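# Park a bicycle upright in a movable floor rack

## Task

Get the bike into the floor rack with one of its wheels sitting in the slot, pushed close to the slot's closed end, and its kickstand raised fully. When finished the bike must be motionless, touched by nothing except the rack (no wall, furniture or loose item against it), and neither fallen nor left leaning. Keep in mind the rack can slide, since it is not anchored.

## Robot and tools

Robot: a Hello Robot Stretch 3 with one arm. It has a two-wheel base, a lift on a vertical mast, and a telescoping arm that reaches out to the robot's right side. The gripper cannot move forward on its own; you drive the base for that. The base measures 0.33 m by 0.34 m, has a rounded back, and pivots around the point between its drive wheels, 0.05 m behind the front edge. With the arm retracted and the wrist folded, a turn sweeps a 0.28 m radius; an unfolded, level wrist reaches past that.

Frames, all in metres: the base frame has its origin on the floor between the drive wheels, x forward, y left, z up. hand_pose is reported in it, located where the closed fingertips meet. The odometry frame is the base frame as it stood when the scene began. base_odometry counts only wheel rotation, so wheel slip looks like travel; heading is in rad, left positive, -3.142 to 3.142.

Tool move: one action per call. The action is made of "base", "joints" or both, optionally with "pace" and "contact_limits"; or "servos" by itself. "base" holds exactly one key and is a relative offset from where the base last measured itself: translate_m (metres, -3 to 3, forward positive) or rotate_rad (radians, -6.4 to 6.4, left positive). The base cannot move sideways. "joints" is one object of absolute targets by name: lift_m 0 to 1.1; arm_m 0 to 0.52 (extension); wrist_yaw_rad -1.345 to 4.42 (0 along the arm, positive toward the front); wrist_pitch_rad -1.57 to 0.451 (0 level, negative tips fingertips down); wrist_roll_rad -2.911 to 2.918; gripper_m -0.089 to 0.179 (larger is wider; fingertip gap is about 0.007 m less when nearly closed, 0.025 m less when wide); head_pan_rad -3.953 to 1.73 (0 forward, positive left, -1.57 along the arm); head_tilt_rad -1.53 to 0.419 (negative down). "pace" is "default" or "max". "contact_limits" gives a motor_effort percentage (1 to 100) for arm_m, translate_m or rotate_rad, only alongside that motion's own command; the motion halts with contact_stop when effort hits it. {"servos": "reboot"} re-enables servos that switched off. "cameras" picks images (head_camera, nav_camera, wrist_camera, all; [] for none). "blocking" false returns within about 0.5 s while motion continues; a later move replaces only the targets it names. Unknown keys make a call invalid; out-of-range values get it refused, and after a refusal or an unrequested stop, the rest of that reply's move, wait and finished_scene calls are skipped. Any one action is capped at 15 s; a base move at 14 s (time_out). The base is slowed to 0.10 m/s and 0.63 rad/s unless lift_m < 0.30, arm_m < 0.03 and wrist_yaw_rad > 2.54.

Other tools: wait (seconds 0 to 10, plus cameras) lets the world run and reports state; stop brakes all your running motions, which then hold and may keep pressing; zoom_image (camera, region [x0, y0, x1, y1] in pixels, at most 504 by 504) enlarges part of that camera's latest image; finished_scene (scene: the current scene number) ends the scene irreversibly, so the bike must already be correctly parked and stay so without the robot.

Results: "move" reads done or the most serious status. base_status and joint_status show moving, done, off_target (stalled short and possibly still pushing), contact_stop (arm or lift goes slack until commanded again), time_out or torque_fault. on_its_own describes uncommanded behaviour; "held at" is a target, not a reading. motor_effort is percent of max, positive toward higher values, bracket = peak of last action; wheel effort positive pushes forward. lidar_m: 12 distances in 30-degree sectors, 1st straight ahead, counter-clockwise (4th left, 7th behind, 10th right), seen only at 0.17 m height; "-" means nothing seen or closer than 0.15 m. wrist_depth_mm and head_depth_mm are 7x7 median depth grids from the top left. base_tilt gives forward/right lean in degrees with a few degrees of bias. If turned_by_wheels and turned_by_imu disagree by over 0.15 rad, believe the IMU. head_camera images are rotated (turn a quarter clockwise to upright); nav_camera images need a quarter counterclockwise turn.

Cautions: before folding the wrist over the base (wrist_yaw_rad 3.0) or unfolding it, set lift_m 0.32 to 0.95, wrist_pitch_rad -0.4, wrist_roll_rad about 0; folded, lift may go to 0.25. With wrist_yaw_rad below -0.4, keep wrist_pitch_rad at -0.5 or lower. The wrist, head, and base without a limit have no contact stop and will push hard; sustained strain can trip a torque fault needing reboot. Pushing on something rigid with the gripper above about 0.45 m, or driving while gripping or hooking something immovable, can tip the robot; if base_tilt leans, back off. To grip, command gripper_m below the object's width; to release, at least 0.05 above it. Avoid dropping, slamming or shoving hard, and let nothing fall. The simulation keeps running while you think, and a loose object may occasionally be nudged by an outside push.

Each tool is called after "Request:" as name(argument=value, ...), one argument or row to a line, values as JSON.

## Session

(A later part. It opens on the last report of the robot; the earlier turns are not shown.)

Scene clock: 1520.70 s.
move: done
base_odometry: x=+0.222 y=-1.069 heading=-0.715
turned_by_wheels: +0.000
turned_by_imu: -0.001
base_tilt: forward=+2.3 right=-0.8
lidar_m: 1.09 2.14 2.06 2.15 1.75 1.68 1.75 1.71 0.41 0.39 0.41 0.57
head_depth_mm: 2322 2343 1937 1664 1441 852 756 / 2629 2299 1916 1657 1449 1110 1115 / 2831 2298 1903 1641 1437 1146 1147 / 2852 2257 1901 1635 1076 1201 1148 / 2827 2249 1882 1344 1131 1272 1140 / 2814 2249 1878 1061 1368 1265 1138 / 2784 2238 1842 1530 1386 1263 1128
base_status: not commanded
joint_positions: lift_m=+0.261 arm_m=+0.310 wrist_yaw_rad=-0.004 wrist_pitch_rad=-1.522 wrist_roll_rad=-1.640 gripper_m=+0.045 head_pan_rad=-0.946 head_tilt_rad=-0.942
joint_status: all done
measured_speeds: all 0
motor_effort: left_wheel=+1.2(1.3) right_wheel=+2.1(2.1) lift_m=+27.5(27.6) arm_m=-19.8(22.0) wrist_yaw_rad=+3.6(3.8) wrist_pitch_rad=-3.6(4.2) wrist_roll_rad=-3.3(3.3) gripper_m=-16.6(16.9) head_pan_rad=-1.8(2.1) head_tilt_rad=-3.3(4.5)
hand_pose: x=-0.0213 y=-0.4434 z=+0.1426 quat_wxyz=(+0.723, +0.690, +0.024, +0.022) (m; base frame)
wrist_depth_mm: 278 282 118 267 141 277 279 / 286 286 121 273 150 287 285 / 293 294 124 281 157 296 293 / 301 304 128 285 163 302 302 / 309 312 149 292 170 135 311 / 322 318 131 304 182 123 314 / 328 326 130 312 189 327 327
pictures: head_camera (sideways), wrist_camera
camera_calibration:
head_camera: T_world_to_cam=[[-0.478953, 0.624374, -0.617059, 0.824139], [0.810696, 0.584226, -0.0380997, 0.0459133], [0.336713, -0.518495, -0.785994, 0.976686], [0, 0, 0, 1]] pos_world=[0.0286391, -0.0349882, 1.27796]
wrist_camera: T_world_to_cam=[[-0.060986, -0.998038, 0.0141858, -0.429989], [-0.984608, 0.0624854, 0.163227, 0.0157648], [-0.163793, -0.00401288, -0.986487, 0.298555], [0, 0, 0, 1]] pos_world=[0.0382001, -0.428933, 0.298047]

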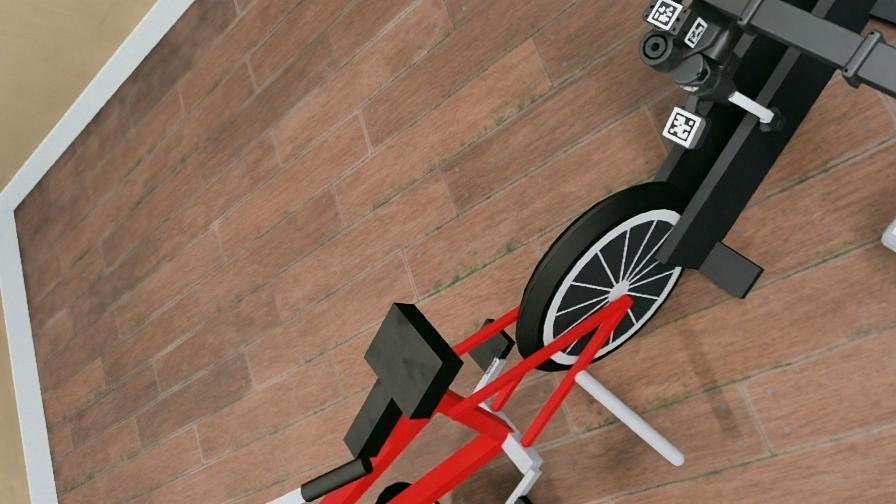

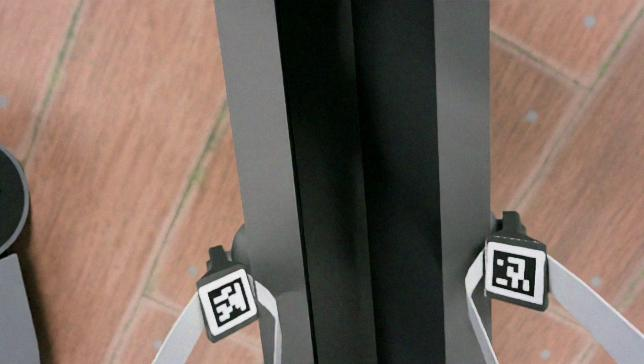

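Request:
move(
  joints={"arm_m":0.295},
  cameras=["head_camera","wrist_camera"],
)

Scene clock: 1526.63 s.
move: done
base_odometry: x=+0.222 y=-1.069 heading=-0.715
turned_by_wheels: +0.000
turned_by_imu: -0.001
base_tilt: forward=+2.3 right=-0.8
lidar_m: 1.09 2.14 2.06 2.15 1.74 1.68 1.75 1.72 0.40 0.39 0.40 0.57
head_depth_mm: 2307 2311 1945 1666 1448 840 756 / 2616 2301 1912 1647 1443 1126 1113 / 2868 2296 1919 1643 1433 1140 1146 / 2886 2277 1905 1636 1076 1205 1143 / 2824 2257 1904 1320 1133 1265 1140 / 2793 2243 1882 1066 1374 1260 1137 / 2729 2221 1814 1515 1396 1252 1133
base_status: not commanded
joint_positions: lift_m=+0.261 arm_m=+0.295 wrist_yaw_rad=-0.008 wrist_pitch_rad=-1.509 wrist_roll_rad=-1.630 gripper_m=+0.045 head_pan_rad=-0.946 head_tilt_rad=-0.942
joint_status: all done
measured_speeds: all 0
motor_effort: left_wheel=-0.2(1.2) right_wheel=+6.5(7.2) lift_m=+27.3(27.3) arm_m=-20.1(22.6) wrist_yaw_rad=+6.3(7.7) wrist_pitch_rad=-6.0(6.3) wrist_roll_rad=-7.0(7.0) gripper_m=-16.8(17.7) head_pan_rad=-2.1(2.7) head_tilt_rad=-4.3(4.4)
hand_pose: x=-0.0213 y=-0.4319 z=+0.1425 quat_wxyz=(+0.728, +0.685, +0.019, +0.017) (m; base frame)
wrist_depth_mm: 277 275 118 267 163 278 281 / 283 282 121 274 168 287 289 / 291 291 125 282 163 294 297 / 296 300 129 288 163 300 304 / 305 309 150 299 174 136 312 / 311 315 130 303 182 124 318 / 318 319 130 313 191 329 327
pictures: head_camera (sideways), wrist_camera
camera_calibration:
head_camera: T_world_to_cam=[[-0.478953, 0.624374, -0.617059, 0.824139], [0.810696, 0.584226, -0.0380997, 0.0459134], [0.336713, -0.518495, -0.785994, 0.976686], [0, 0, 0, 1]] pos_world=[0.0286391, -0.0349882, 1.27796]
wrist_camera: T_world_to_cam=[[-0.0757684, -0.996744, 0.0275691, -0.420132], [-0.98364, 0.0792469, 0.161777, 0.0225545], [-0.163435, -0.0148605, -0.986442, 0.293764], [0, 0, 0, 1]] pos_world=[0.038364, -0.416186, 0.297715]

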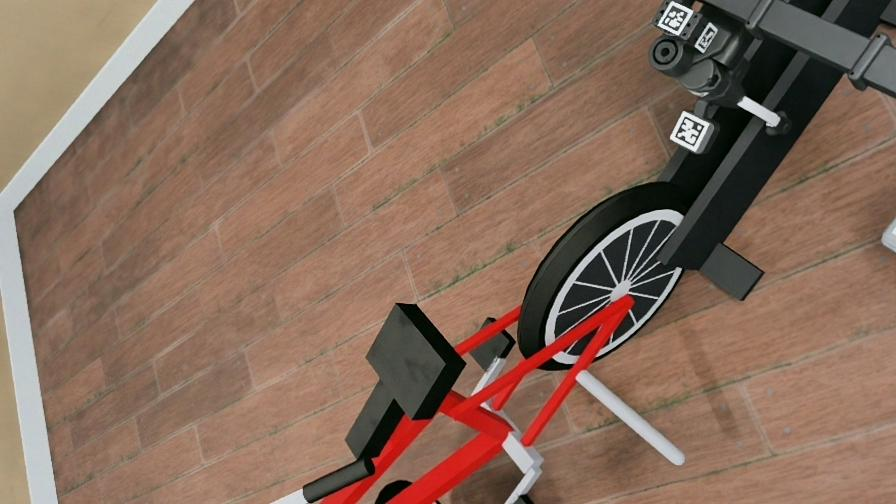

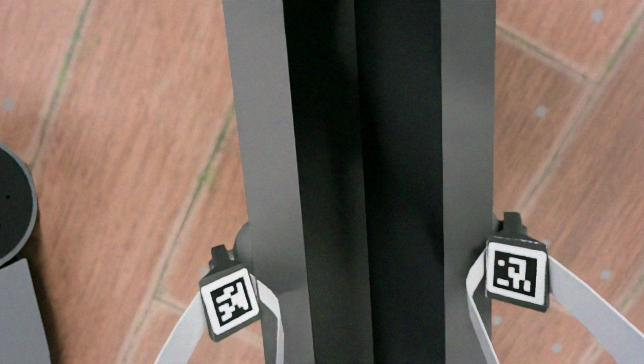

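Request:
move(
  joints={"arm_m":0.275},
  cameras=["head_camera","nav_camera","wrist_camera"],
)

Request:
zoom_image(
  camera="head_camera",
  region=[500, 100, 896, 400],
)

Scene clock: 1532.77 s.
move: done
base_odometry: x=+0.222 y=-1.069 heading=-0.715
turned_by_wheels: +0.000
turned_by_imu: -0.001
base_tilt: forward=+2.3 right=-0.8
lidar_m: 1.08 2.14 2.07 2.15 1.74 1.69 1.75 1.72 0.38 0.37 0.39 0.57
head_depth_mm: 2314 2337 1926 1662 1447 836 760 / 2615 2309 1932 1651 1447 1119 1100 / 2836 2284 1917 1630 1432 1128 1148 / 2878 2264 1903 1633 1072 1194 1144 / 2853 2286 1897 1322 1139 1263 1143 / 2792 2255 1881 982 1374 1263 1139 / 2762 2206 1871 1520 1393 1234 1141
base_status: not commanded
joint_positions: lift_m=+0.261 arm_m=+0.275 wrist_yaw_rad=-0.011 wrist_pitch_rad=-1.490 wrist_roll_rad=-1.623 gripper_m=+0.045 head_pan_rad=-0.946 head_tilt_rad=-0.942
joint_status: all done
measured_speeds: all 0
on_its_own: wrist_pitch_rad is at rest, and its effort (-9.6) is outside its rest range (-8 to +12)
motor_effort: left_wheel=-1.4(1.7) right_wheel=+9.1(9.6) lift_m=+29.8(30.3) arm_m=-20.6(23.3) wrist_yaw_rad=+9.4(10.3) wrist_pitch_rad=-9.6(10.1) wrist_roll_rad=-9.0(9.1) gripper_m=-15.6(17.6) head_pan_rad=-1.7(2.1) head_tilt_rad=-3.5(4.6)
hand_pose: x=-0.0213 y=-0.4167 z=+0.1424 quat_wxyz=(+0.735, +0.678, +0.016, +0.014) (m; base frame)
wrist_depth_mm: 272 274 120 264 159 280 287 / 280 281 123 274 163 286 293 / 287 288 289 280 167 296 300 / 292 292 295 291 168 301 309 / 297 305 299 298 175 139 319 / 303 311 131 304 182 120 326 / 294 319 130 313 186 333 98
pictures: head_camera (sideways), nav_camera (sideways), wrist_camera
camera_calibration:
head_camera: T_world_to_cam=[[-0.478953, 0.624374, -0.617059, 0.824139], [0.810696, 0.584226, -0.0380997, 0.0459134], [0.336713, -0.518495, -0.785994, 0.976686], [0, 0, 0, 1]] pos_world=[0.0286391, -0.0349882, 1.27796]
nav_camera: T_world_to_cam=[[0.419608, -0.682761, 0.598136, -0.739997], [-0.823898, -0.563033, -0.064705, 0.135734], [0.380948, -0.465652, -0.798778, 0.993609], [0, 0, 0, 1]] pos_world=[0.0438262, 0.0338589, 1.24507]
wrist_camera: T_world_to_cam=[[-0.0850351, -0.995295, 0.0464465, -0.407344], [-0.982889, 0.0914372, 0.159903, 0.0267043], [-0.163398, -0.0320544, -0.986039, 0.286679], [0, 0, 0, 1]] pos_world=[0.0384516, -0.398679, 0.297326]

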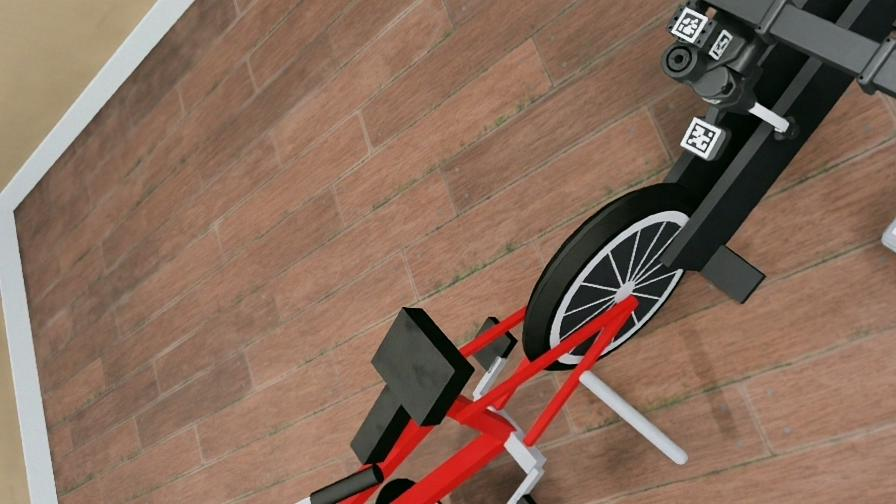

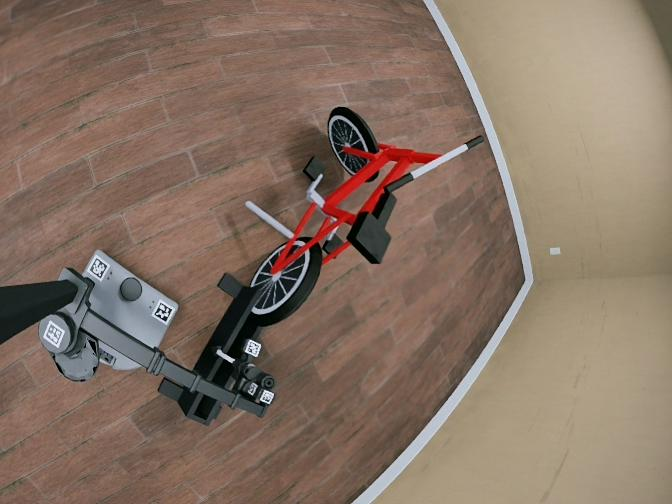

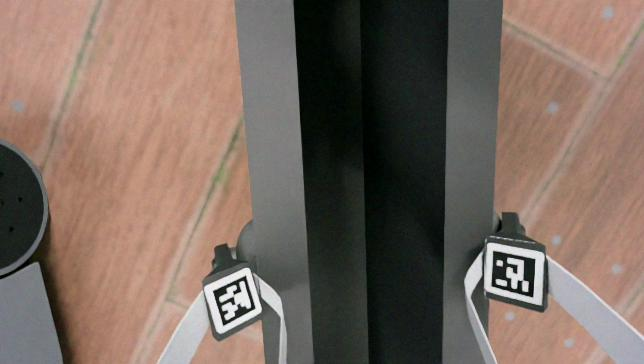

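Scaled by 1.273 from the camera's 896x504 image, which has a finer 1280x720 frame.

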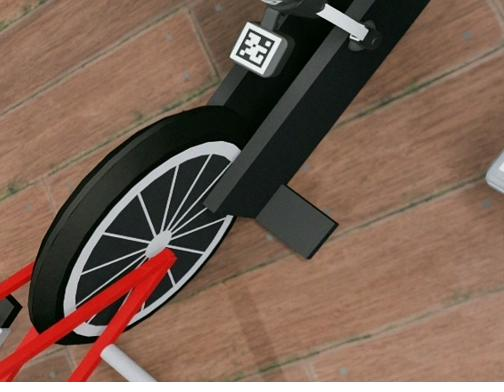

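Request:
move(
  joints={"arm_m":0.258,"wrist_pitch_rad":-1.48},
  cameras=["head_camera","wrist_camera"],
)

Request:
zoom_image(
  camera="head_camera",
  region=[500, 100, 896, 400],
)

Scene clock: 1546.47 s.
move: done
base_odometry: x=+0.222 y=-1.069 heading=-0.715
turned_by_wheels: +0.000
turned_by_imu: -0.001
base_tilt: forward=+2.3 right=-0.8
lidar_m: 1.08 2.14 2.06 2.14 1.74 1.69 1.75 1.72 0.38 0.37 0.39 0.57
head_depth_mm: 2298 2334 1940 1651 1459 826 755 / 2628 2335 1926 1653 1443 1137 1099 / 2859 2304 1888 1642 1439 1132 1149 / 2857 2284 1907 1636 1081 1191 1140 / 2838 2232 1895 1325 1126 1262 1144 / 2769 2248 1896 981 1362 1260 1138 / 2712 2240 1864 1465 1390 1241 1131
base_status: not commanded
joint_positions: lift_m=+0.261 arm_m=+0.258 wrist_yaw_rad=-0.009 wrist_pitch_rad=-1.440 wrist_roll_rad=-1.627 gripper_m=+0.045 head_pan_rad=-0.946 head_tilt_rad=-0.942
joint_status: all done
measured_speeds: all 0
motor_effort: left_wheel=-1.5(1.8) right_wheel=+9.0(9.6) lift_m=+27.4(27.9) arm_m=-20.5(22.2) wrist_yaw_rad=+7.9(10.4) wrist_pitch_rad=-7.4(8.5) wrist_roll_rad=-7.7(9.0) gripper_m=-16.1(16.4) head_pan_rad=-1.9(2.3) head_tilt_rad=-4.1(4.4)
hand_pose: x=-0.0214 y=-0.4125 z=+0.1425 quat_wxyz=(+0.751, +0.660, +0.018, +0.015) (m; base frame)
wrist_depth_mm: 262 271 121 269 177 288 294 / 269 274 277 271 180 295 306 / 272 280 283 284 184 306 311 / 283 289 292 289 171 311 318 / 290 296 295 295 177 142 331 / 294 303 131 308 182 120 335 / 305 308 126 316 184 340 90
pictures: head_camera (sideways), wrist_camera
camera_calibration:
head_camera: T_world_to_cam=[[-0.478953, 0.624374, -0.617059, 0.824139], [0.810696, 0.584226, -0.0380997, 0.0459133], [0.336713, -0.518495, -0.785994, 0.976686], [0, 0, 0, 1]] pos_world=[0.0286391, -0.0349882, 1.27796]
wrist_camera: T_world_to_cam=[[-0.0796918, -0.992223, 0.0956128, -0.408721], [-0.983242, 0.0940214, 0.156192, 0.0277538], [-0.163967, -0.0815633, -0.983088, 0.266096], [0, 0, 0, 1]] pos_world=[0.0383479, -0.386448, 0.29634]

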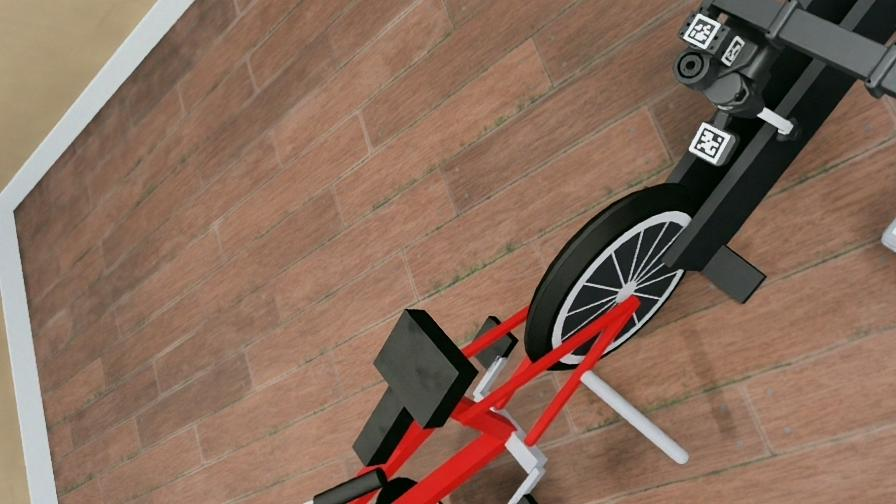

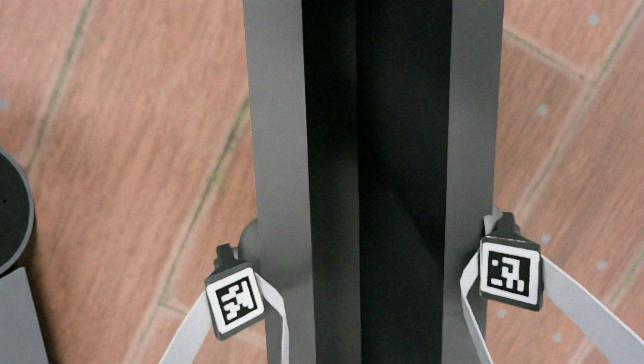

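Scaled by 1.273 from the camera's 896x504 image, which has a finer 1280x720 frame.

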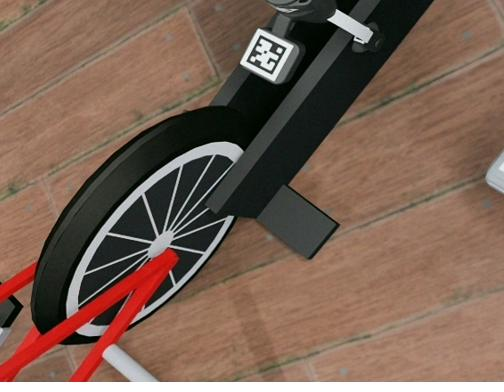

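Request:
move(
  joints={"arm_m":0.235,"wrist_pitch_rad":-1.44},
  cameras=["head_camera","wrist_camera"],
)

Request:
zoom_image(
  camera="head_camera",
  region=[500, 100, 896, 400],
)

Scene clock: 1551.87 s.
move: done
base_odometry: x=+0.222 y=-1.069 heading=-0.715
turned_by_wheels: +0.000
turned_by_imu: -0.001
base_tilt: forward=+2.3 right=-0.8
lidar_m: 1.08 2.13 2.06 2.15 1.75 1.69 1.75 1.72 1.68 1.75 0.39 0.54
head_depth_mm: 2306 2301 1925 1636 1449 823 770 / 2621 2327 1922 1645 1437 1281 1074 / 2862 2298 1911 1630 1438 1136 1132 / 2865 2258 1901 1631 1434 1131 1147 / 2839 2244 1899 1632 1095 1251 1141 / 2782 2252 1878 932 1254 1241 1139 / 2778 2225 1870 1011 1384 1241 1131
base_status: not commanded
joint_positions: lift_m=+0.261 arm_m=+0.235 wrist_yaw_rad=-0.005 wrist_pitch_rad=-1.431 wrist_roll_rad=-1.637 gripper_m=+0.045 head_pan_rad=-0.946 head_tilt_rad=-0.942
joint_status: all done
measured_speeds: all 0
motor_effort: left_wheel=+0.5(1.8) right_wheel=-1.7(9.6) lift_m=+21.8(28.6) arm_m=-13.3(22.7) wrist_yaw_rad=+4.7(9.2) wrist_pitch_rad=-1.5(9.9) wrist_roll_rad=-4.5(7.8) gripper_m=-13.6(16.5) head_pan_rad=-1.3(2.3) head_tilt_rad=-3.5(4.7)
hand_pose: x=-0.0214 y=-0.3919 z=+0.1426 quat_wxyz=(+0.754, +0.656, +0.023, +0.019) (m; base frame)
wrist_depth_mm: 258 269 268 278 182 293 296 / 269 272 274 283 185 297 306 / 274 282 281 288 168 308 318 / 280 287 288 297 169 319 321 / 286 296 295 304 174 145 332 / 294 297 130 313 177 124 346 / 272 305 129 323 178 343 346
pictures: head_camera (sideways), wrist_camera
camera_calibration:
head_camera: T_world_to_cam=[[-0.478953, 0.624374, -0.617059, 0.824139], [0.810696, 0.584227, -0.0380997, 0.0459134], [0.336714, -0.518495, -0.785994, 0.976686], [0, 0, 0, 1]] pos_world=[0.0286391, -0.0349882, 1.27796]
wrist_camera: T_world_to_cam=[[-0.0659922, -0.992262, 0.10517, -0.389413], [-0.984236, 0.0820638, 0.15667, 0.0210638], [-0.164088, -0.0931732, -0.982036, 0.263144], [0, 0, 0, 1]] pos_world=[0.0382124, -0.363611, 0.296071]

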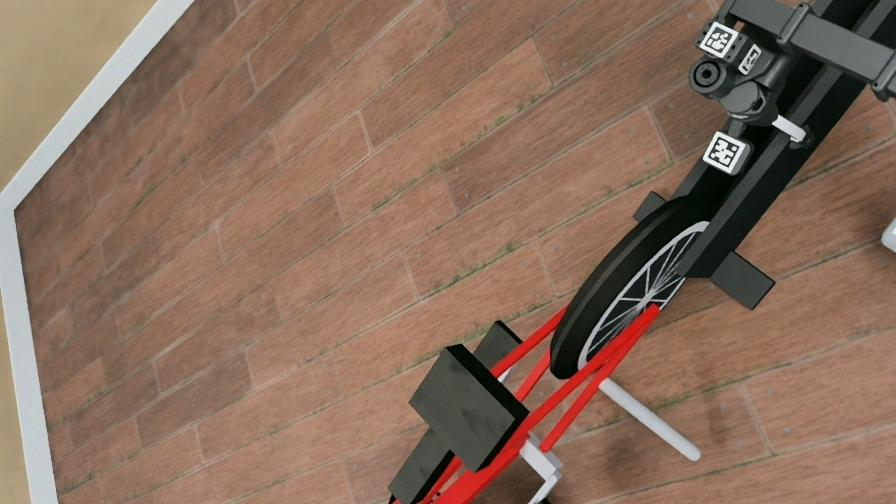

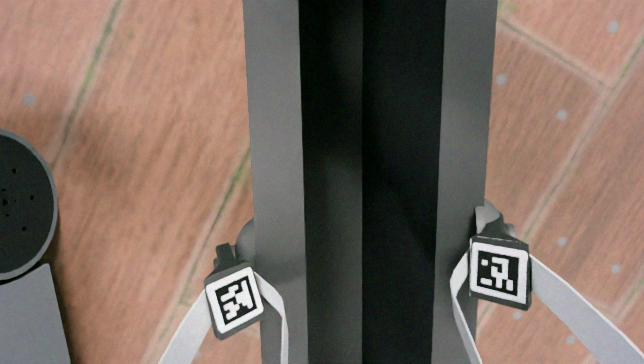

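Scaled by 1.273 from the camera's 896x504 image, which has a finer 1280x720 frame.

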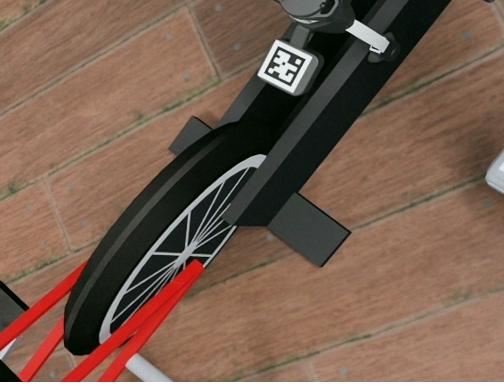

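Request:
move(
  joints={"lift_m":0.24,"wrist_pitch_rad":-1.47,"arm_m":0.238},
  cameras=["head_camera","wrist_camera"],
)

Request:
zoom_image(
  camera="head_camera",
  region=[500, 100, 896, 400],
)

Scene clock: 1563.27 s.
move: contact_stop
base_odometry: x=+0.222 y=-1.069 heading=-0.715
turned_by_wheels: +0.000
turned_by_imu: -0.001
base_tilt: forward=+2.3 right=-0.8
lidar_m: 1.08 2.13 2.07 2.15 1.74 1.68 1.75 1.71 1.68 1.75 0.40 0.55
head_depth_mm: 2326 2325 1924 1651 1449 827 764 / 2598 2301 1939 1653 1443 1283 1093 / 2856 2304 1907 1639 1433 1134 1132 / 2852 2288 1892 1635 1437 1135 1144 / 2822 2257 1900 1621 1103 1255 1145 / 2819 2229 1903 929 1256 1236 1131 / 2785 2229 1873 1206 1389 1237 1129
base_status: not commanded
joint_positions: lift_m=+0.258 arm_m=+0.238 wrist_yaw_rad=-0.005 wrist_pitch_rad=-1.446 wrist_roll_rad=-1.637 gripper_m=+0.045 head_pan_rad=-0.946 head_tilt_rad=-0.942
joint_status: lift_m contact_stop (moved -0.003 of -0.021); the others done
measured_speeds: translate_m=+0.000 rotate_rad=+0.000 lift_m=+0.002 arm_m=+0.000 wrist_yaw_rad=+0.000 wrist_pitch_rad=+0.000 wrist_roll_rad=+0.000 head_pan_rad=+0.000 head_tilt_rad=+0.000
on_its_own: lift_m is slack since a contact_stop (your +0.240 is given up)
motor_effort: left_wheel=+0.6(0.8) right_wheel=-1.7(2.0) lift_m=+23.7(25.0) arm_m=+15.4(21.0) wrist_yaw_rad=+4.6(5.8) wrist_pitch_rad=-4.2(5.2) wrist_roll_rad=-4.5(4.7) gripper_m=-13.9(14.5) head_pan_rad=-1.8(2.2) head_tilt_rad=-3.7(4.5)
hand_pose: x=-0.0214 y=-0.3911 z=+0.1397 quat_wxyz=(+0.749, +0.662, +0.023, +0.020) (m; base frame)
wrist_depth_mm: 263 267 269 273 187 288 294 / 269 273 274 280 191 296 304 / 273 278 281 290 191 299 308 / 278 287 288 295 174 311 313 / 287 296 295 303 178 143 324 / 293 300 130 310 180 122 335 / 268 307 126 320 181 337 100
pictures: head_camera (sideways), wrist_camera
camera_calibration:
head_camera: T_world_to_cam=[[-0.478953, 0.624374, -0.617058, 0.824139], [0.810696, 0.584226, -0.0380997, 0.0459133], [0.336713, -0.518495, -0.785994, 0.976686], [0, 0, 0, 1]] pos_world=[0.0286391, -0.0349882, 1.27796]
wrist_camera: T_world_to_cam=[[-0.0660574, -0.993726, 0.090245, -0.386783], [-0.984243, 0.0797585, 0.157811, 0.0204081], [-0.164019, -0.0783984, -0.983337, 0.266339], [0, 0, 0, 1]] pos_world=[0.0382214, -0.365104, 0.293586]

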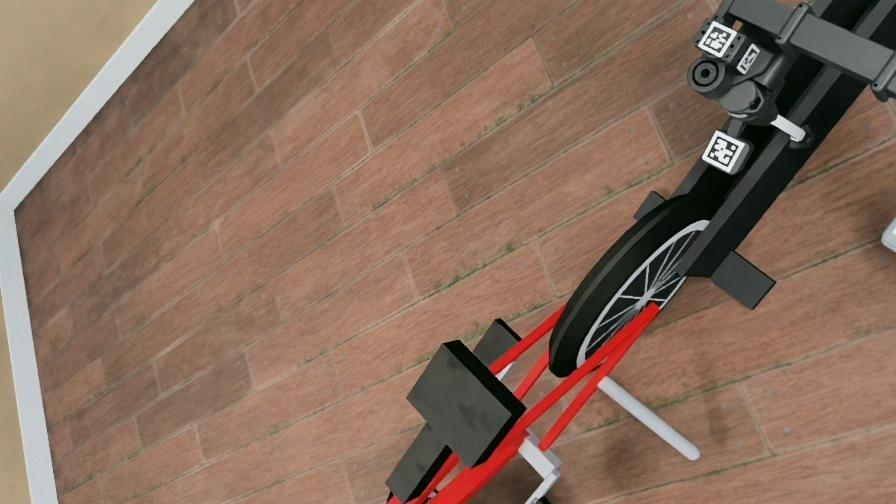

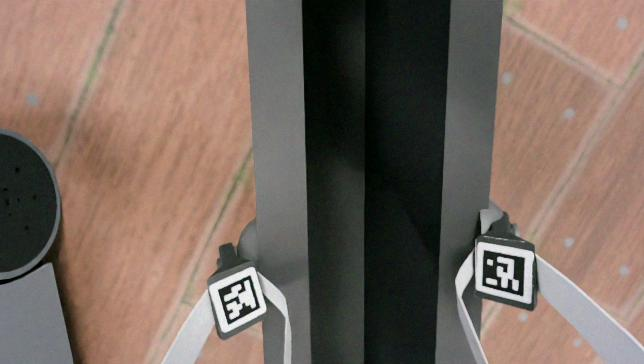

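Scaled by 1.273 from the camera's 896x504 image, which has a finer 1280x720 frame.

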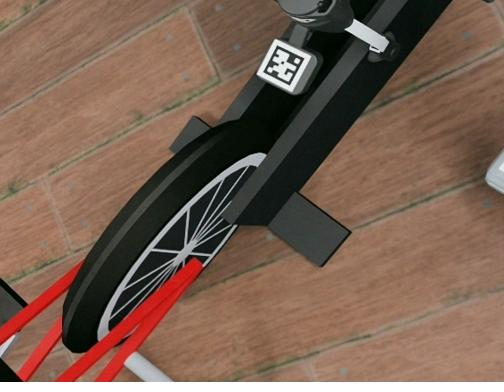

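Request:
zoom_image(
  camera="head_camera",
  region=[620, 170, 800, 320],
)

Request:
zoom_image(
  camera="head_camera",
  region=[700, 0, 896, 180],
)

Scaled by 2.800 from the camera's 896x504 image, which has a finer 1280x720 frame.

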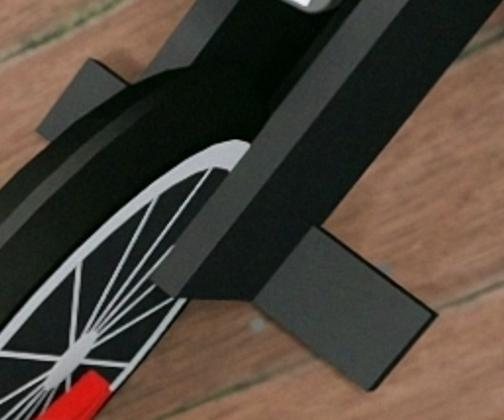

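Scaled by 2.571 from the camera's 896x504 image, which has a finer 1280x720 frame.

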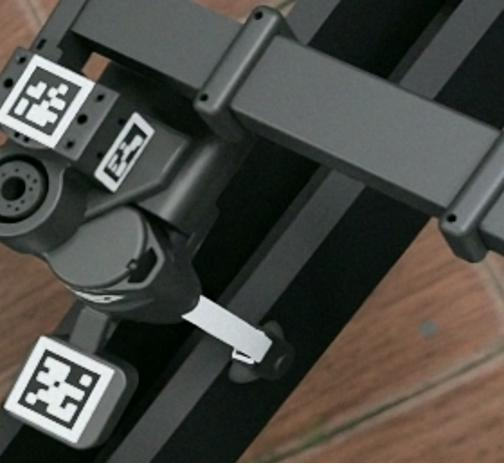

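Request:
move(
  base={"translate_m":0.05},
  joints={"lift_m":0.258},
  cameras=["head_camera","nav_camera","wrist_camera"],
)

Request:
zoom_image(
  camera="head_camera",
  region=[500, 100, 896, 400],
)

Scene clock: 1624.47 s.
move: done
base_odometry: x=+0.260 y=-1.101 heading=-0.716
turned_by_wheels: -0.001
turned_by_imu: -0.003
base_tilt: forward=+2.3 right=-0.8
lidar_m: 1.04 2.11 2.04 2.13 1.78 1.73 1.80 1.74 1.70 0.38 0.38 0.52
head_depth_mm: 2323 2348 1938 1665 1443 1245 772 / 2612 2316 1916 1651 1446 1277 1082 / 2870 2290 1913 1648 1434 1069 1137 / 2857 2283 1901 1634 1423 1155 1148 / 2823 2257 1888 1626 1098 1246 1139 / 2796 2263 1881 919 1355 1237 1137 / 2719 2250 1873 1188 1387 1254 1131
base_status: done
joint_positions: lift_m=+0.258 arm_m=+0.238 wrist_yaw_rad=-0.008 wrist_pitch_rad=-1.444 wrist_roll_rad=-1.636 gripper_m=+0.045 head_pan_rad=-0.946 head_tilt_rad=-0.942
joint_status: all done
measured_speeds: all 0
on_its_own: right_wheel is at rest, and its effort (+29.5) is outside its rest range (-21 to +21)
motor_effort: left_wheel=-7.6(8.0) right_wheel=+29.5(32.6) lift_m=+22.9(24.3) arm_m=-14.1(19.6) wrist_yaw_rad=+7.6(7.9) wrist_pitch_rad=-4.9(5.3) wrist_roll_rad=-5.0(5.0) gripper_m=-13.5(14.8) head_pan_rad=-1.8(2.6) head_tilt_rad=-4.6(4.7)
hand_pose: x=-0.0214 y=-0.3916 z=+0.1395 quat_wxyz=(+0.750, +0.661, +0.022, +0.018) (m; base frame)
wrist_depth_mm: 260 264 123 272 165 286 293 / 269 270 277 277 187 293 304 / 270 277 279 287 170 300 310 / 277 288 288 295 171 310 317 / 287 294 297 300 174 142 331 / 295 303 131 313 178 122 334 / 270 306 127 319 179 339 94
pictures: head_camera (sideways), nav_camera (sideways), wrist_camera
camera_calibration:
head_camera: T_world_to_cam=[[-0.478953, 0.624374, -0.617059, 0.824139], [0.810696, 0.584226, -0.0380997, 0.0459133], [0.336713, -0.518495, -0.785994, 0.976686], [0, 0, 0, 1]] pos_world=[0.0286391, -0.0349882, 1.27796]
nav_camera: T_world_to_cam=[[0.419608, -0.682761, 0.598136, -0.739996], [-0.823898, -0.563032, -0.0647049, 0.135734], [0.380948, -0.465652, -0.798778, 0.99361], [0, 0, 0, 1]] pos_world=[0.0438262, 0.0338589, 1.24507]
wrist_camera: T_world_to_cam=[[-0.0699785, -0.99327, 0.0922968, -0.387451], [-0.983938, 0.0839595, 0.157535, 0.0221422], [-0.164224, -0.0797903, -0.983191, 0.265524], [0, 0, 0, 1]] pos_world=[0.0382786, -0.365516, 0.293333]

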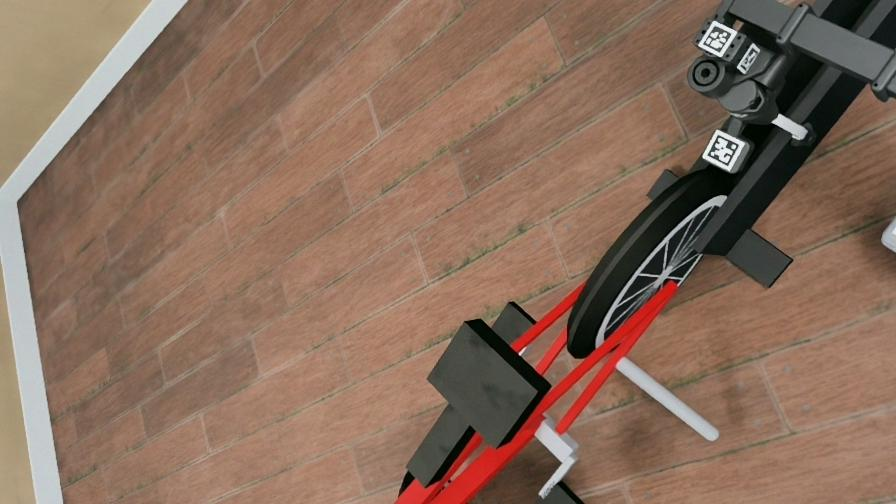

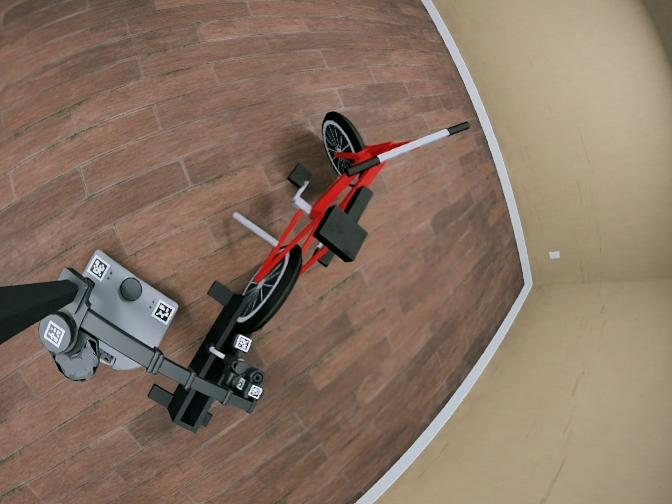

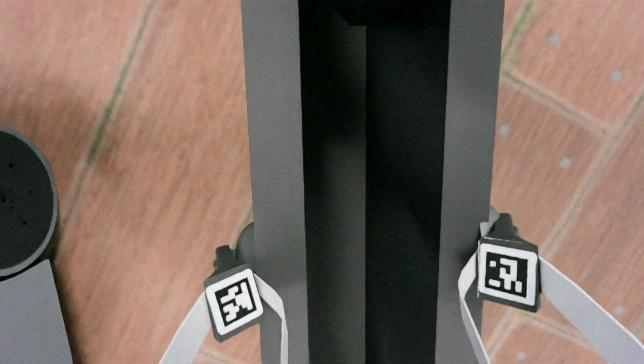

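Scaled by 1.273 from the camera's 896x504 image, which has a finer 1280x720 frame.

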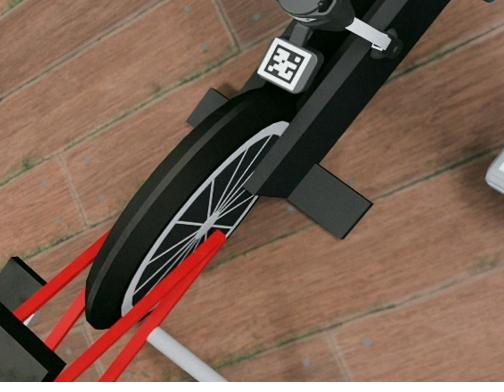

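Request:
move(
  joints={"gripper_m":0.065},
  cameras=["head_camera","wrist_camera"],
)

Request:
zoom_image(
  camera="head_camera",
  region=[500, 100, 896, 400],
)

Scene clock: 1639.57 s.
move: done
base_odometry: x=+0.260 y=-1.101 heading=-0.715
turned_by_wheels: +0.000
turned_by_imu: -0.001
base_tilt: forward=+2.3 right=-0.8
lidar_m: 1.04 2.11 2.04 2.13 1.79 1.73 1.80 1.74 1.71 0.38 0.38 0.52
head_depth_mm: 2340 2342 1928 1653 1450 826 771 / 2641 2285 1923 1657 1444 1282 1079 / 2841 2297 1899 1638 1441 1064 1140 / 2867 2261 1921 1630 1423 1160 1149 / 2874 2259 1888 1636 1101 1246 1138 / 2772 2258 1895 922 1349 1246 1138 / 2719 2257 1880 1193 1387 1253 1133
base_status: not commanded
joint_positions: lift_m=+0.258 arm_m=+0.238 wrist_yaw_rad=-0.008 wrist_pitch_rad=-1.444 wrist_roll_rad=-1.636 gripper_m=+0.065 head_pan_rad=-0.946 head_tilt_rad=-0.942
joint_status: all done
measured_speeds: all 0
motor_effort: left_wheel=-7.5(7.8) right_wheel=+21.2(29.9) lift_m=+23.2(23.4) arm_m=-0.9(3.7) wrist_yaw_rad=+7.4(7.7) wrist_pitch_rad=-5.0(5.3) wrist_roll_rad=-4.9(5.0) gripper_m=-4.4(66.6) head_pan_rad=-1.8(2.2) head_tilt_rad=-4.0(4.3)
hand_pose: x=-0.0214 y=-0.3916 z=+0.1395 quat_wxyz=(+0.750, +0.661, +0.022, +0.018) (m; base frame)
wrist_depth_mm: 261 265 124 267 164 286 293 / 264 270 275 277 186 295 303 / 274 277 280 286 192 302 308 / 279 285 290 294 172 312 322 / 288 293 294 299 176 142 329 / 297 303 131 307 178 120 337 / 270 306 133 313 182 336 97
pictures: head_camera (sideways), wrist_camera
camera_calibration:
head_camera: T_world_to_cam=[[-0.478953, 0.624374, -0.617059, 0.824139], [0.810696, 0.584226, -0.0380997, 0.0459133], [0.336713, -0.518495, -0.785994, 0.976686], [0, 0, 0, 1]] pos_world=[0.0286391, -0.0349882, 1.27796]
wrist_camera: T_world_to_cam=[[-0.0699451, -0.993267, 0.0923439, -0.387468], [-0.98394, 0.083934, 0.157532, 0.0221335], [-0.164222, -0.0798423, -0.983187, 0.265503], [0, 0, 0, 1]] pos_world=[0.0382781, -0.365519, 0.293333]

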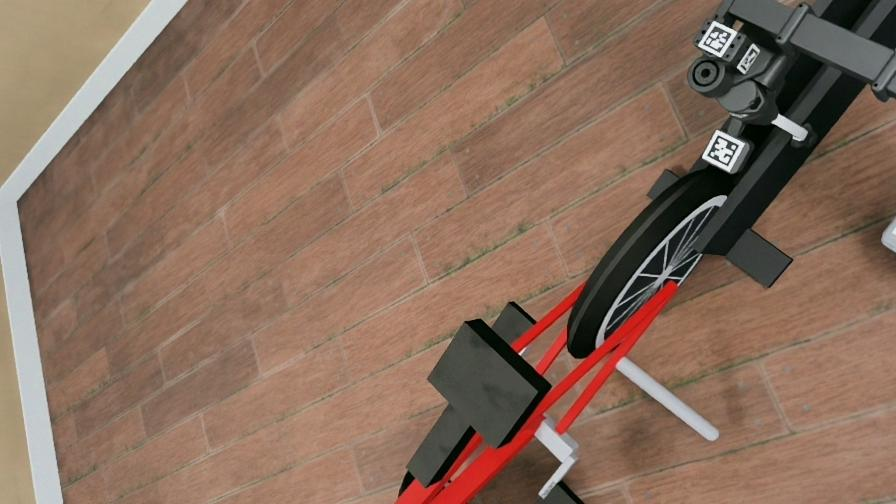

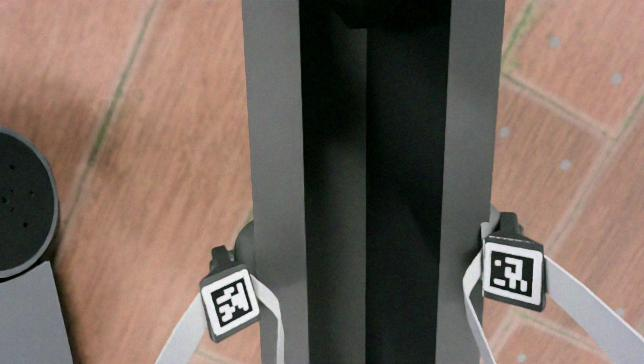

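Scaled by 1.273 from the camera's 896x504 image, which has a finer 1280x720 frame.

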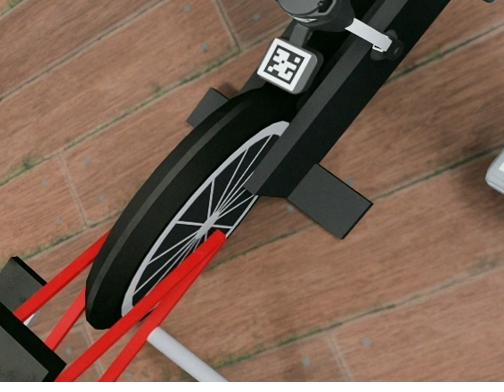

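Request:
move(
  joints={"lift_m":0.24},
  cameras=["head_camera","wrist_camera"],
)

Scene clock: 1642.60 s.
move: contact_stop
base_odometry: x=+0.260 y=-1.101 heading=-0.715
turned_by_wheels: +0.000
turned_by_imu: +0.000
base_tilt: forward=+2.3 right=-0.8
lidar_m: 1.03 2.11 2.04 2.12 1.79 1.73 1.80 1.74 1.70 0.38 0.38 0.52
head_depth_mm: 2349 2332 1934 1673 1460 830 770 / 2643 2304 1924 1655 1439 1279 1080 / 2874 2310 1908 1639 1433 1083 1132 / 2868 2273 1892 1635 1435 1162 1140 / 2828 2248 1882 1631 1105 1248 1140 / 2779 2240 1873 921 1346 1244 1138 / 2676 2240 1891 1184 1380 1254 1133
base_status: not commanded
joint_positions: lift_m=+0.254 arm_m=+0.238 wrist_yaw_rad=-0.008 wrist_pitch_rad=-1.443 wrist_roll_rad=-1.636 gripper_m=+0.065 head_pan_rad=-0.946 head_tilt_rad=-0.942
joint_status: lift_m contact_stop (moved -0.004 of -0.018)
measured_speeds: translate_m=+0.000 rotate_rad=+0.000 lift_m=+0.002 arm_m=+0.000 wrist_yaw_rad=+0.000 wrist_pitch_rad=+0.000 wrist_roll_rad=+0.000 head_pan_rad=+0.000 head_tilt_rad=+0.000
on_its_own: lift_m is slack since a contact_stop (your +0.240 is given up)
motor_effort: left_wheel=-4.6(7.5) right_wheel=+12.3(21.4) lift_m=+23.8(23.8) arm_m=+10.6(10.6) wrist_yaw_rad=+7.9(7.9) wrist_pitch_rad=-4.8(5.5) wrist_roll_rad=-4.9(5.0) gripper_m=-4.9(5.7) head_pan_rad=-1.8(2.4) head_tilt_rad=-3.3(4.6)
hand_pose: x=-0.0214 y=-0.3919 z=+0.1360 quat_wxyz=(+0.750, +0.660, +0.022, +0.018) (m; base frame)
wrist_depth_mm: 259 261 120 265 165 282 290 / 263 267 269 273 188 292 294 / 269 275 278 281 171 297 307 / 278 281 282 290 172 307 316 / 284 290 289 298 174 138 327 / 290 296 131 306 178 123 332 / 271 301 130 312 179 336 332
pictures: head_camera (sideways), wrist_camera
camera_calibration:
head_camera: T_world_to_cam=[[-0.478953, 0.624374, -0.617058, 0.824139], [0.810696, 0.584226, -0.0380997, 0.0459133], [0.336713, -0.518495, -0.785994, 0.976686], [0, 0, 0, 1]] pos_world=[0.0286391, -0.0349882, 1.27796]
wrist_camera: T_world_to_cam=[[-0.0697285, -0.993183, 0.0934057, -0.387523], [-0.983957, 0.0838886, 0.157451, 0.0227041], [-0.164213, -0.0809284, -0.983099, 0.26158], [0, 0, 0, 1]] pos_world=[0.0382735, -0.365616, 0.289781]

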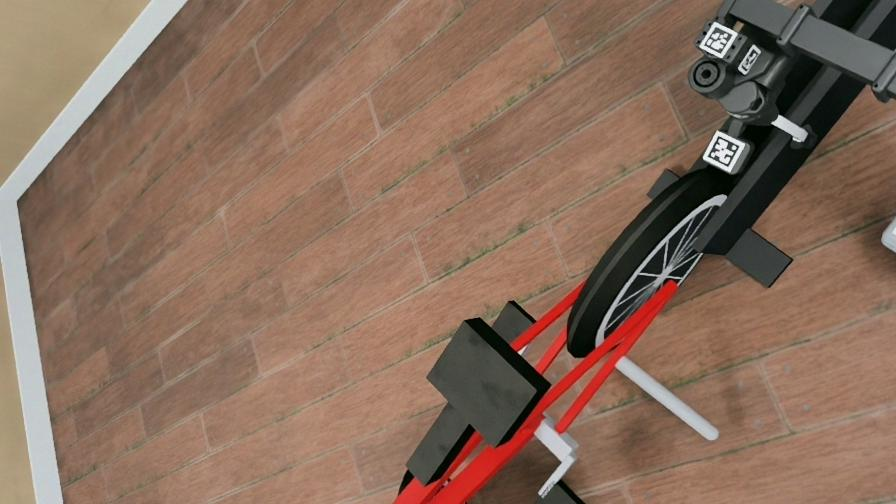

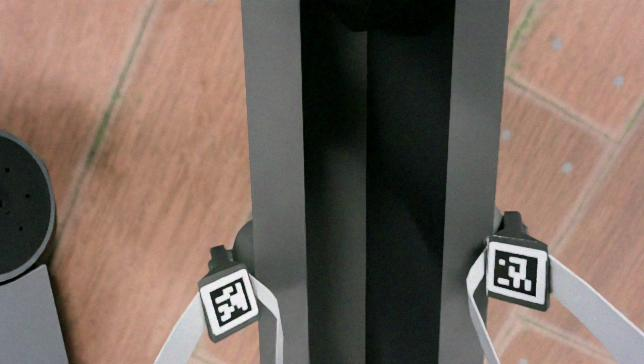

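Request:
move(
  joints={"gripper_m":0.09,"lift_m":0.254},
  cameras=["head_camera","wrist_camera"],
)

Scene clock: 1647.83 s.
move: done
base_odometry: x=+0.260 y=-1.101 heading=-0.715
turned_by_wheels: +0.000
turned_by_imu: -0.001
base_tilt: forward=+2.3 right=-0.8
lidar_m: 1.03 2.11 2.04 2.12 1.79 1.73 1.80 1.74 1.70 0.38 0.38 0.52
head_depth_mm: 2346 2323 1939 1666 1460 828 766 / 2632 2326 1934 1658 1438 1287 1077 / 2854 2308 1919 1644 1433 1085 1135 / 2817 2295 1918 1634 1422 1161 1143 / 2815 2248 1892 1619 1097 1251 1139 / 2820 2259 1887 914 1232 1239 1135 / 2693 2204 1863 1180 1363 1256 1130
base_status: not commanded
joint_positions: lift_m=+0.254 arm_m=+0.238 wrist_yaw_rad=-0.006 wrist_pitch_rad=-1.440 wrist_roll_rad=-1.636 gripper_m=+0.090 head_pan_rad=-0.946 head_tilt_rad=-0.942
joint_status: all done
measured_speeds: all 0
motor_effort: left_wheel=-3.3(4.7) right_wheel=+8.2(12.0) lift_m=+24.1(25.2) arm_m=+13.4(17.9) wrist_yaw_rad=+5.0(7.7) wrist_pitch_rad=-5.5(6.3) wrist_roll_rad=-4.7(5.0) gripper_m=-2.4(73.5) head_pan_rad=-2.1(2.2) head_tilt_rad=-3.2(4.3)
hand_pose: x=-0.0214 y=-0.3927 z=+0.1355 quat_wxyz=(+0.751, +0.659, +0.023, +0.019) (m; base frame)
wrist_depth_mm: 258 261 120 265 164 284 290 / 263 269 122 273 186 290 296 / 268 273 275 282 167 299 308 / 275 281 282 288 168 304 314 / 282 288 153 298 172 137 323 / 286 295 131 304 174 122 330 / 272 297 125 315 176 334 335
pictures: head_camera (sideways), wrist_camera
camera_calibration:
head_camera: T_world_to_cam=[[-0.478953, 0.624374, -0.617058, 0.824139], [0.810696, 0.584226, -0.0380997, 0.0459134], [0.336713, -0.518495, -0.785994, 0.976686], [0, 0, 0, 1]] pos_world=[0.0286391, -0.0349882, 1.27796]
wrist_camera: T_world_to_cam=[[-0.0676165, -0.993051, 0.0963248, -0.38855], [-0.984129, 0.082261, 0.157239, 0.0222443], [-0.16407, -0.084164, -0.982852, 0.259748], [0, 0, 0, 1]] pos_world=[0.0382358, -0.365818, 0.289223]

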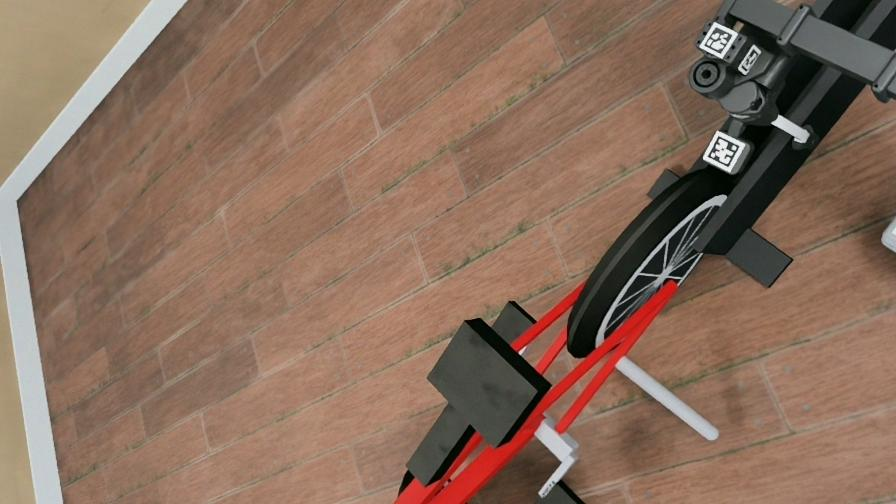

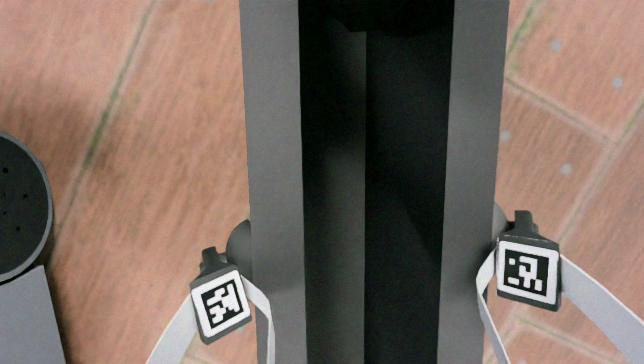

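Request:
move(
  joints={"lift_m":0.24},
  cameras=["head_camera","wrist_camera"],
)

Scene clock: 1651.00 s.
move: contact_stop
base_odometry: x=+0.260 y=-1.101 heading=-0.715
turned_by_wheels: +0.000
turned_by_imu: -0.001
base_tilt: forward=+2.3 right=-0.8
lidar_m: 1.04 2.11 2.04 2.12 1.78 1.73 1.80 1.75 1.70 0.38 0.38 0.52
head_depth_mm: 2347 2323 1940 1654 1451 1271 774 / 2619 2303 1927 1655 1439 1278 1082 / 2862 2315 1911 1640 1435 1081 1131 / 2838 2284 1901 1637 1428 1160 1136 / 2806 2277 1879 1617 1098 1253 1137 / 2817 2240 1896 920 1346 1237 1136 / 2743 2251 1852 1176 1368 1259 1130
base_status: not commanded
joint_positions: lift_m=+0.243 arm_m=+0.238 wrist_yaw_rad=-0.005 wrist_pitch_rad=-1.440 wrist_roll_rad=-1.638 gripper_m=+0.090 head_pan_rad=-0.946 head_tilt_rad=-0.942
joint_status: lift_m contact_stop (moved -0.011 of -0.014)
measured_speeds: translate_m=+0.000 rotate_rad=+0.000 lift_m=+0.002 arm_m=+0.000 wrist_yaw_rad=+0.000 wrist_pitch_rad=+0.000 wrist_roll_rad=+0.000 head_pan_rad=+0.000 head_tilt_rad=+0.000
on_its_own: lift_m is slack since a contact_stop
motor_effort: left_wheel=-1.6(3.2) right_wheel=+5.0(8.9) lift_m=+23.6(23.9) arm_m=-8.7(8.7) wrist_yaw_rad=+3.5(5.6) wrist_pitch_rad=-6.1(6.1) wrist_roll_rad=-4.0(4.8) gripper_m=-4.2(4.5) head_pan_rad=-2.1(2.5) head_tilt_rad=-3.8(4.5)
hand_pose: x=-0.0214 y=-0.3926 z=+0.1250 quat_wxyz=(+0.751, +0.659, +0.024, +0.020) (m; base frame)
wrist_depth_mm: 246 252 111 256 151 116 277 / 255 259 113 265 188 119 289 / 261 263 265 271 170 122 293 / 268 269 271 277 170 125 307 / 272 277 152 286 174 127 310 / 279 283 126 295 174 124 115 / 284 286 128 300 177 322 328
pictures: head_camera (sideways), wrist_camera
camera_calibration:
head_camera: T_world_to_cam=[[-0.478953, 0.624374, -0.617058, 0.824139], [0.810696, 0.584227, -0.0380997, 0.0459134], [0.336714, -0.518495, -0.785994, 0.976686], [0, 0, 0, 1]] pos_world=[0.0286391, -0.0349882, 1.27796]
wrist_camera: T_world_to_cam=[[-0.0638747, -0.993312, 0.0961859, -0.387499], [-0.984378, 0.0785583, 0.157571, 0.0224096], [-0.164073, -0.0846185, -0.982812, 0.249216], [0, 0, 0, 1]] pos_world=[0.0381978, -0.365579, 0.278673]

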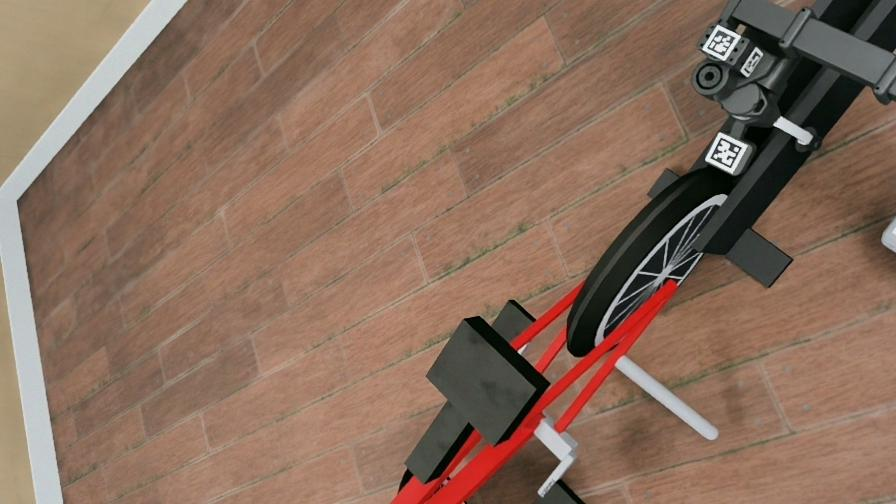

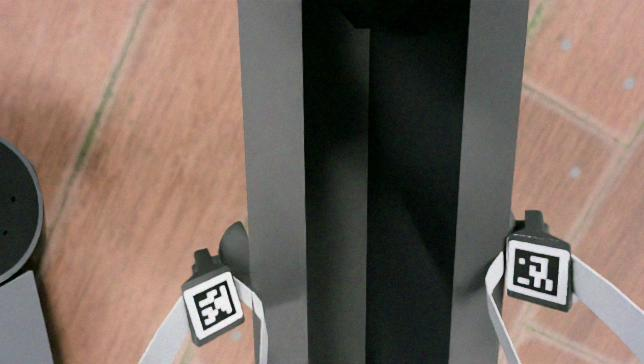

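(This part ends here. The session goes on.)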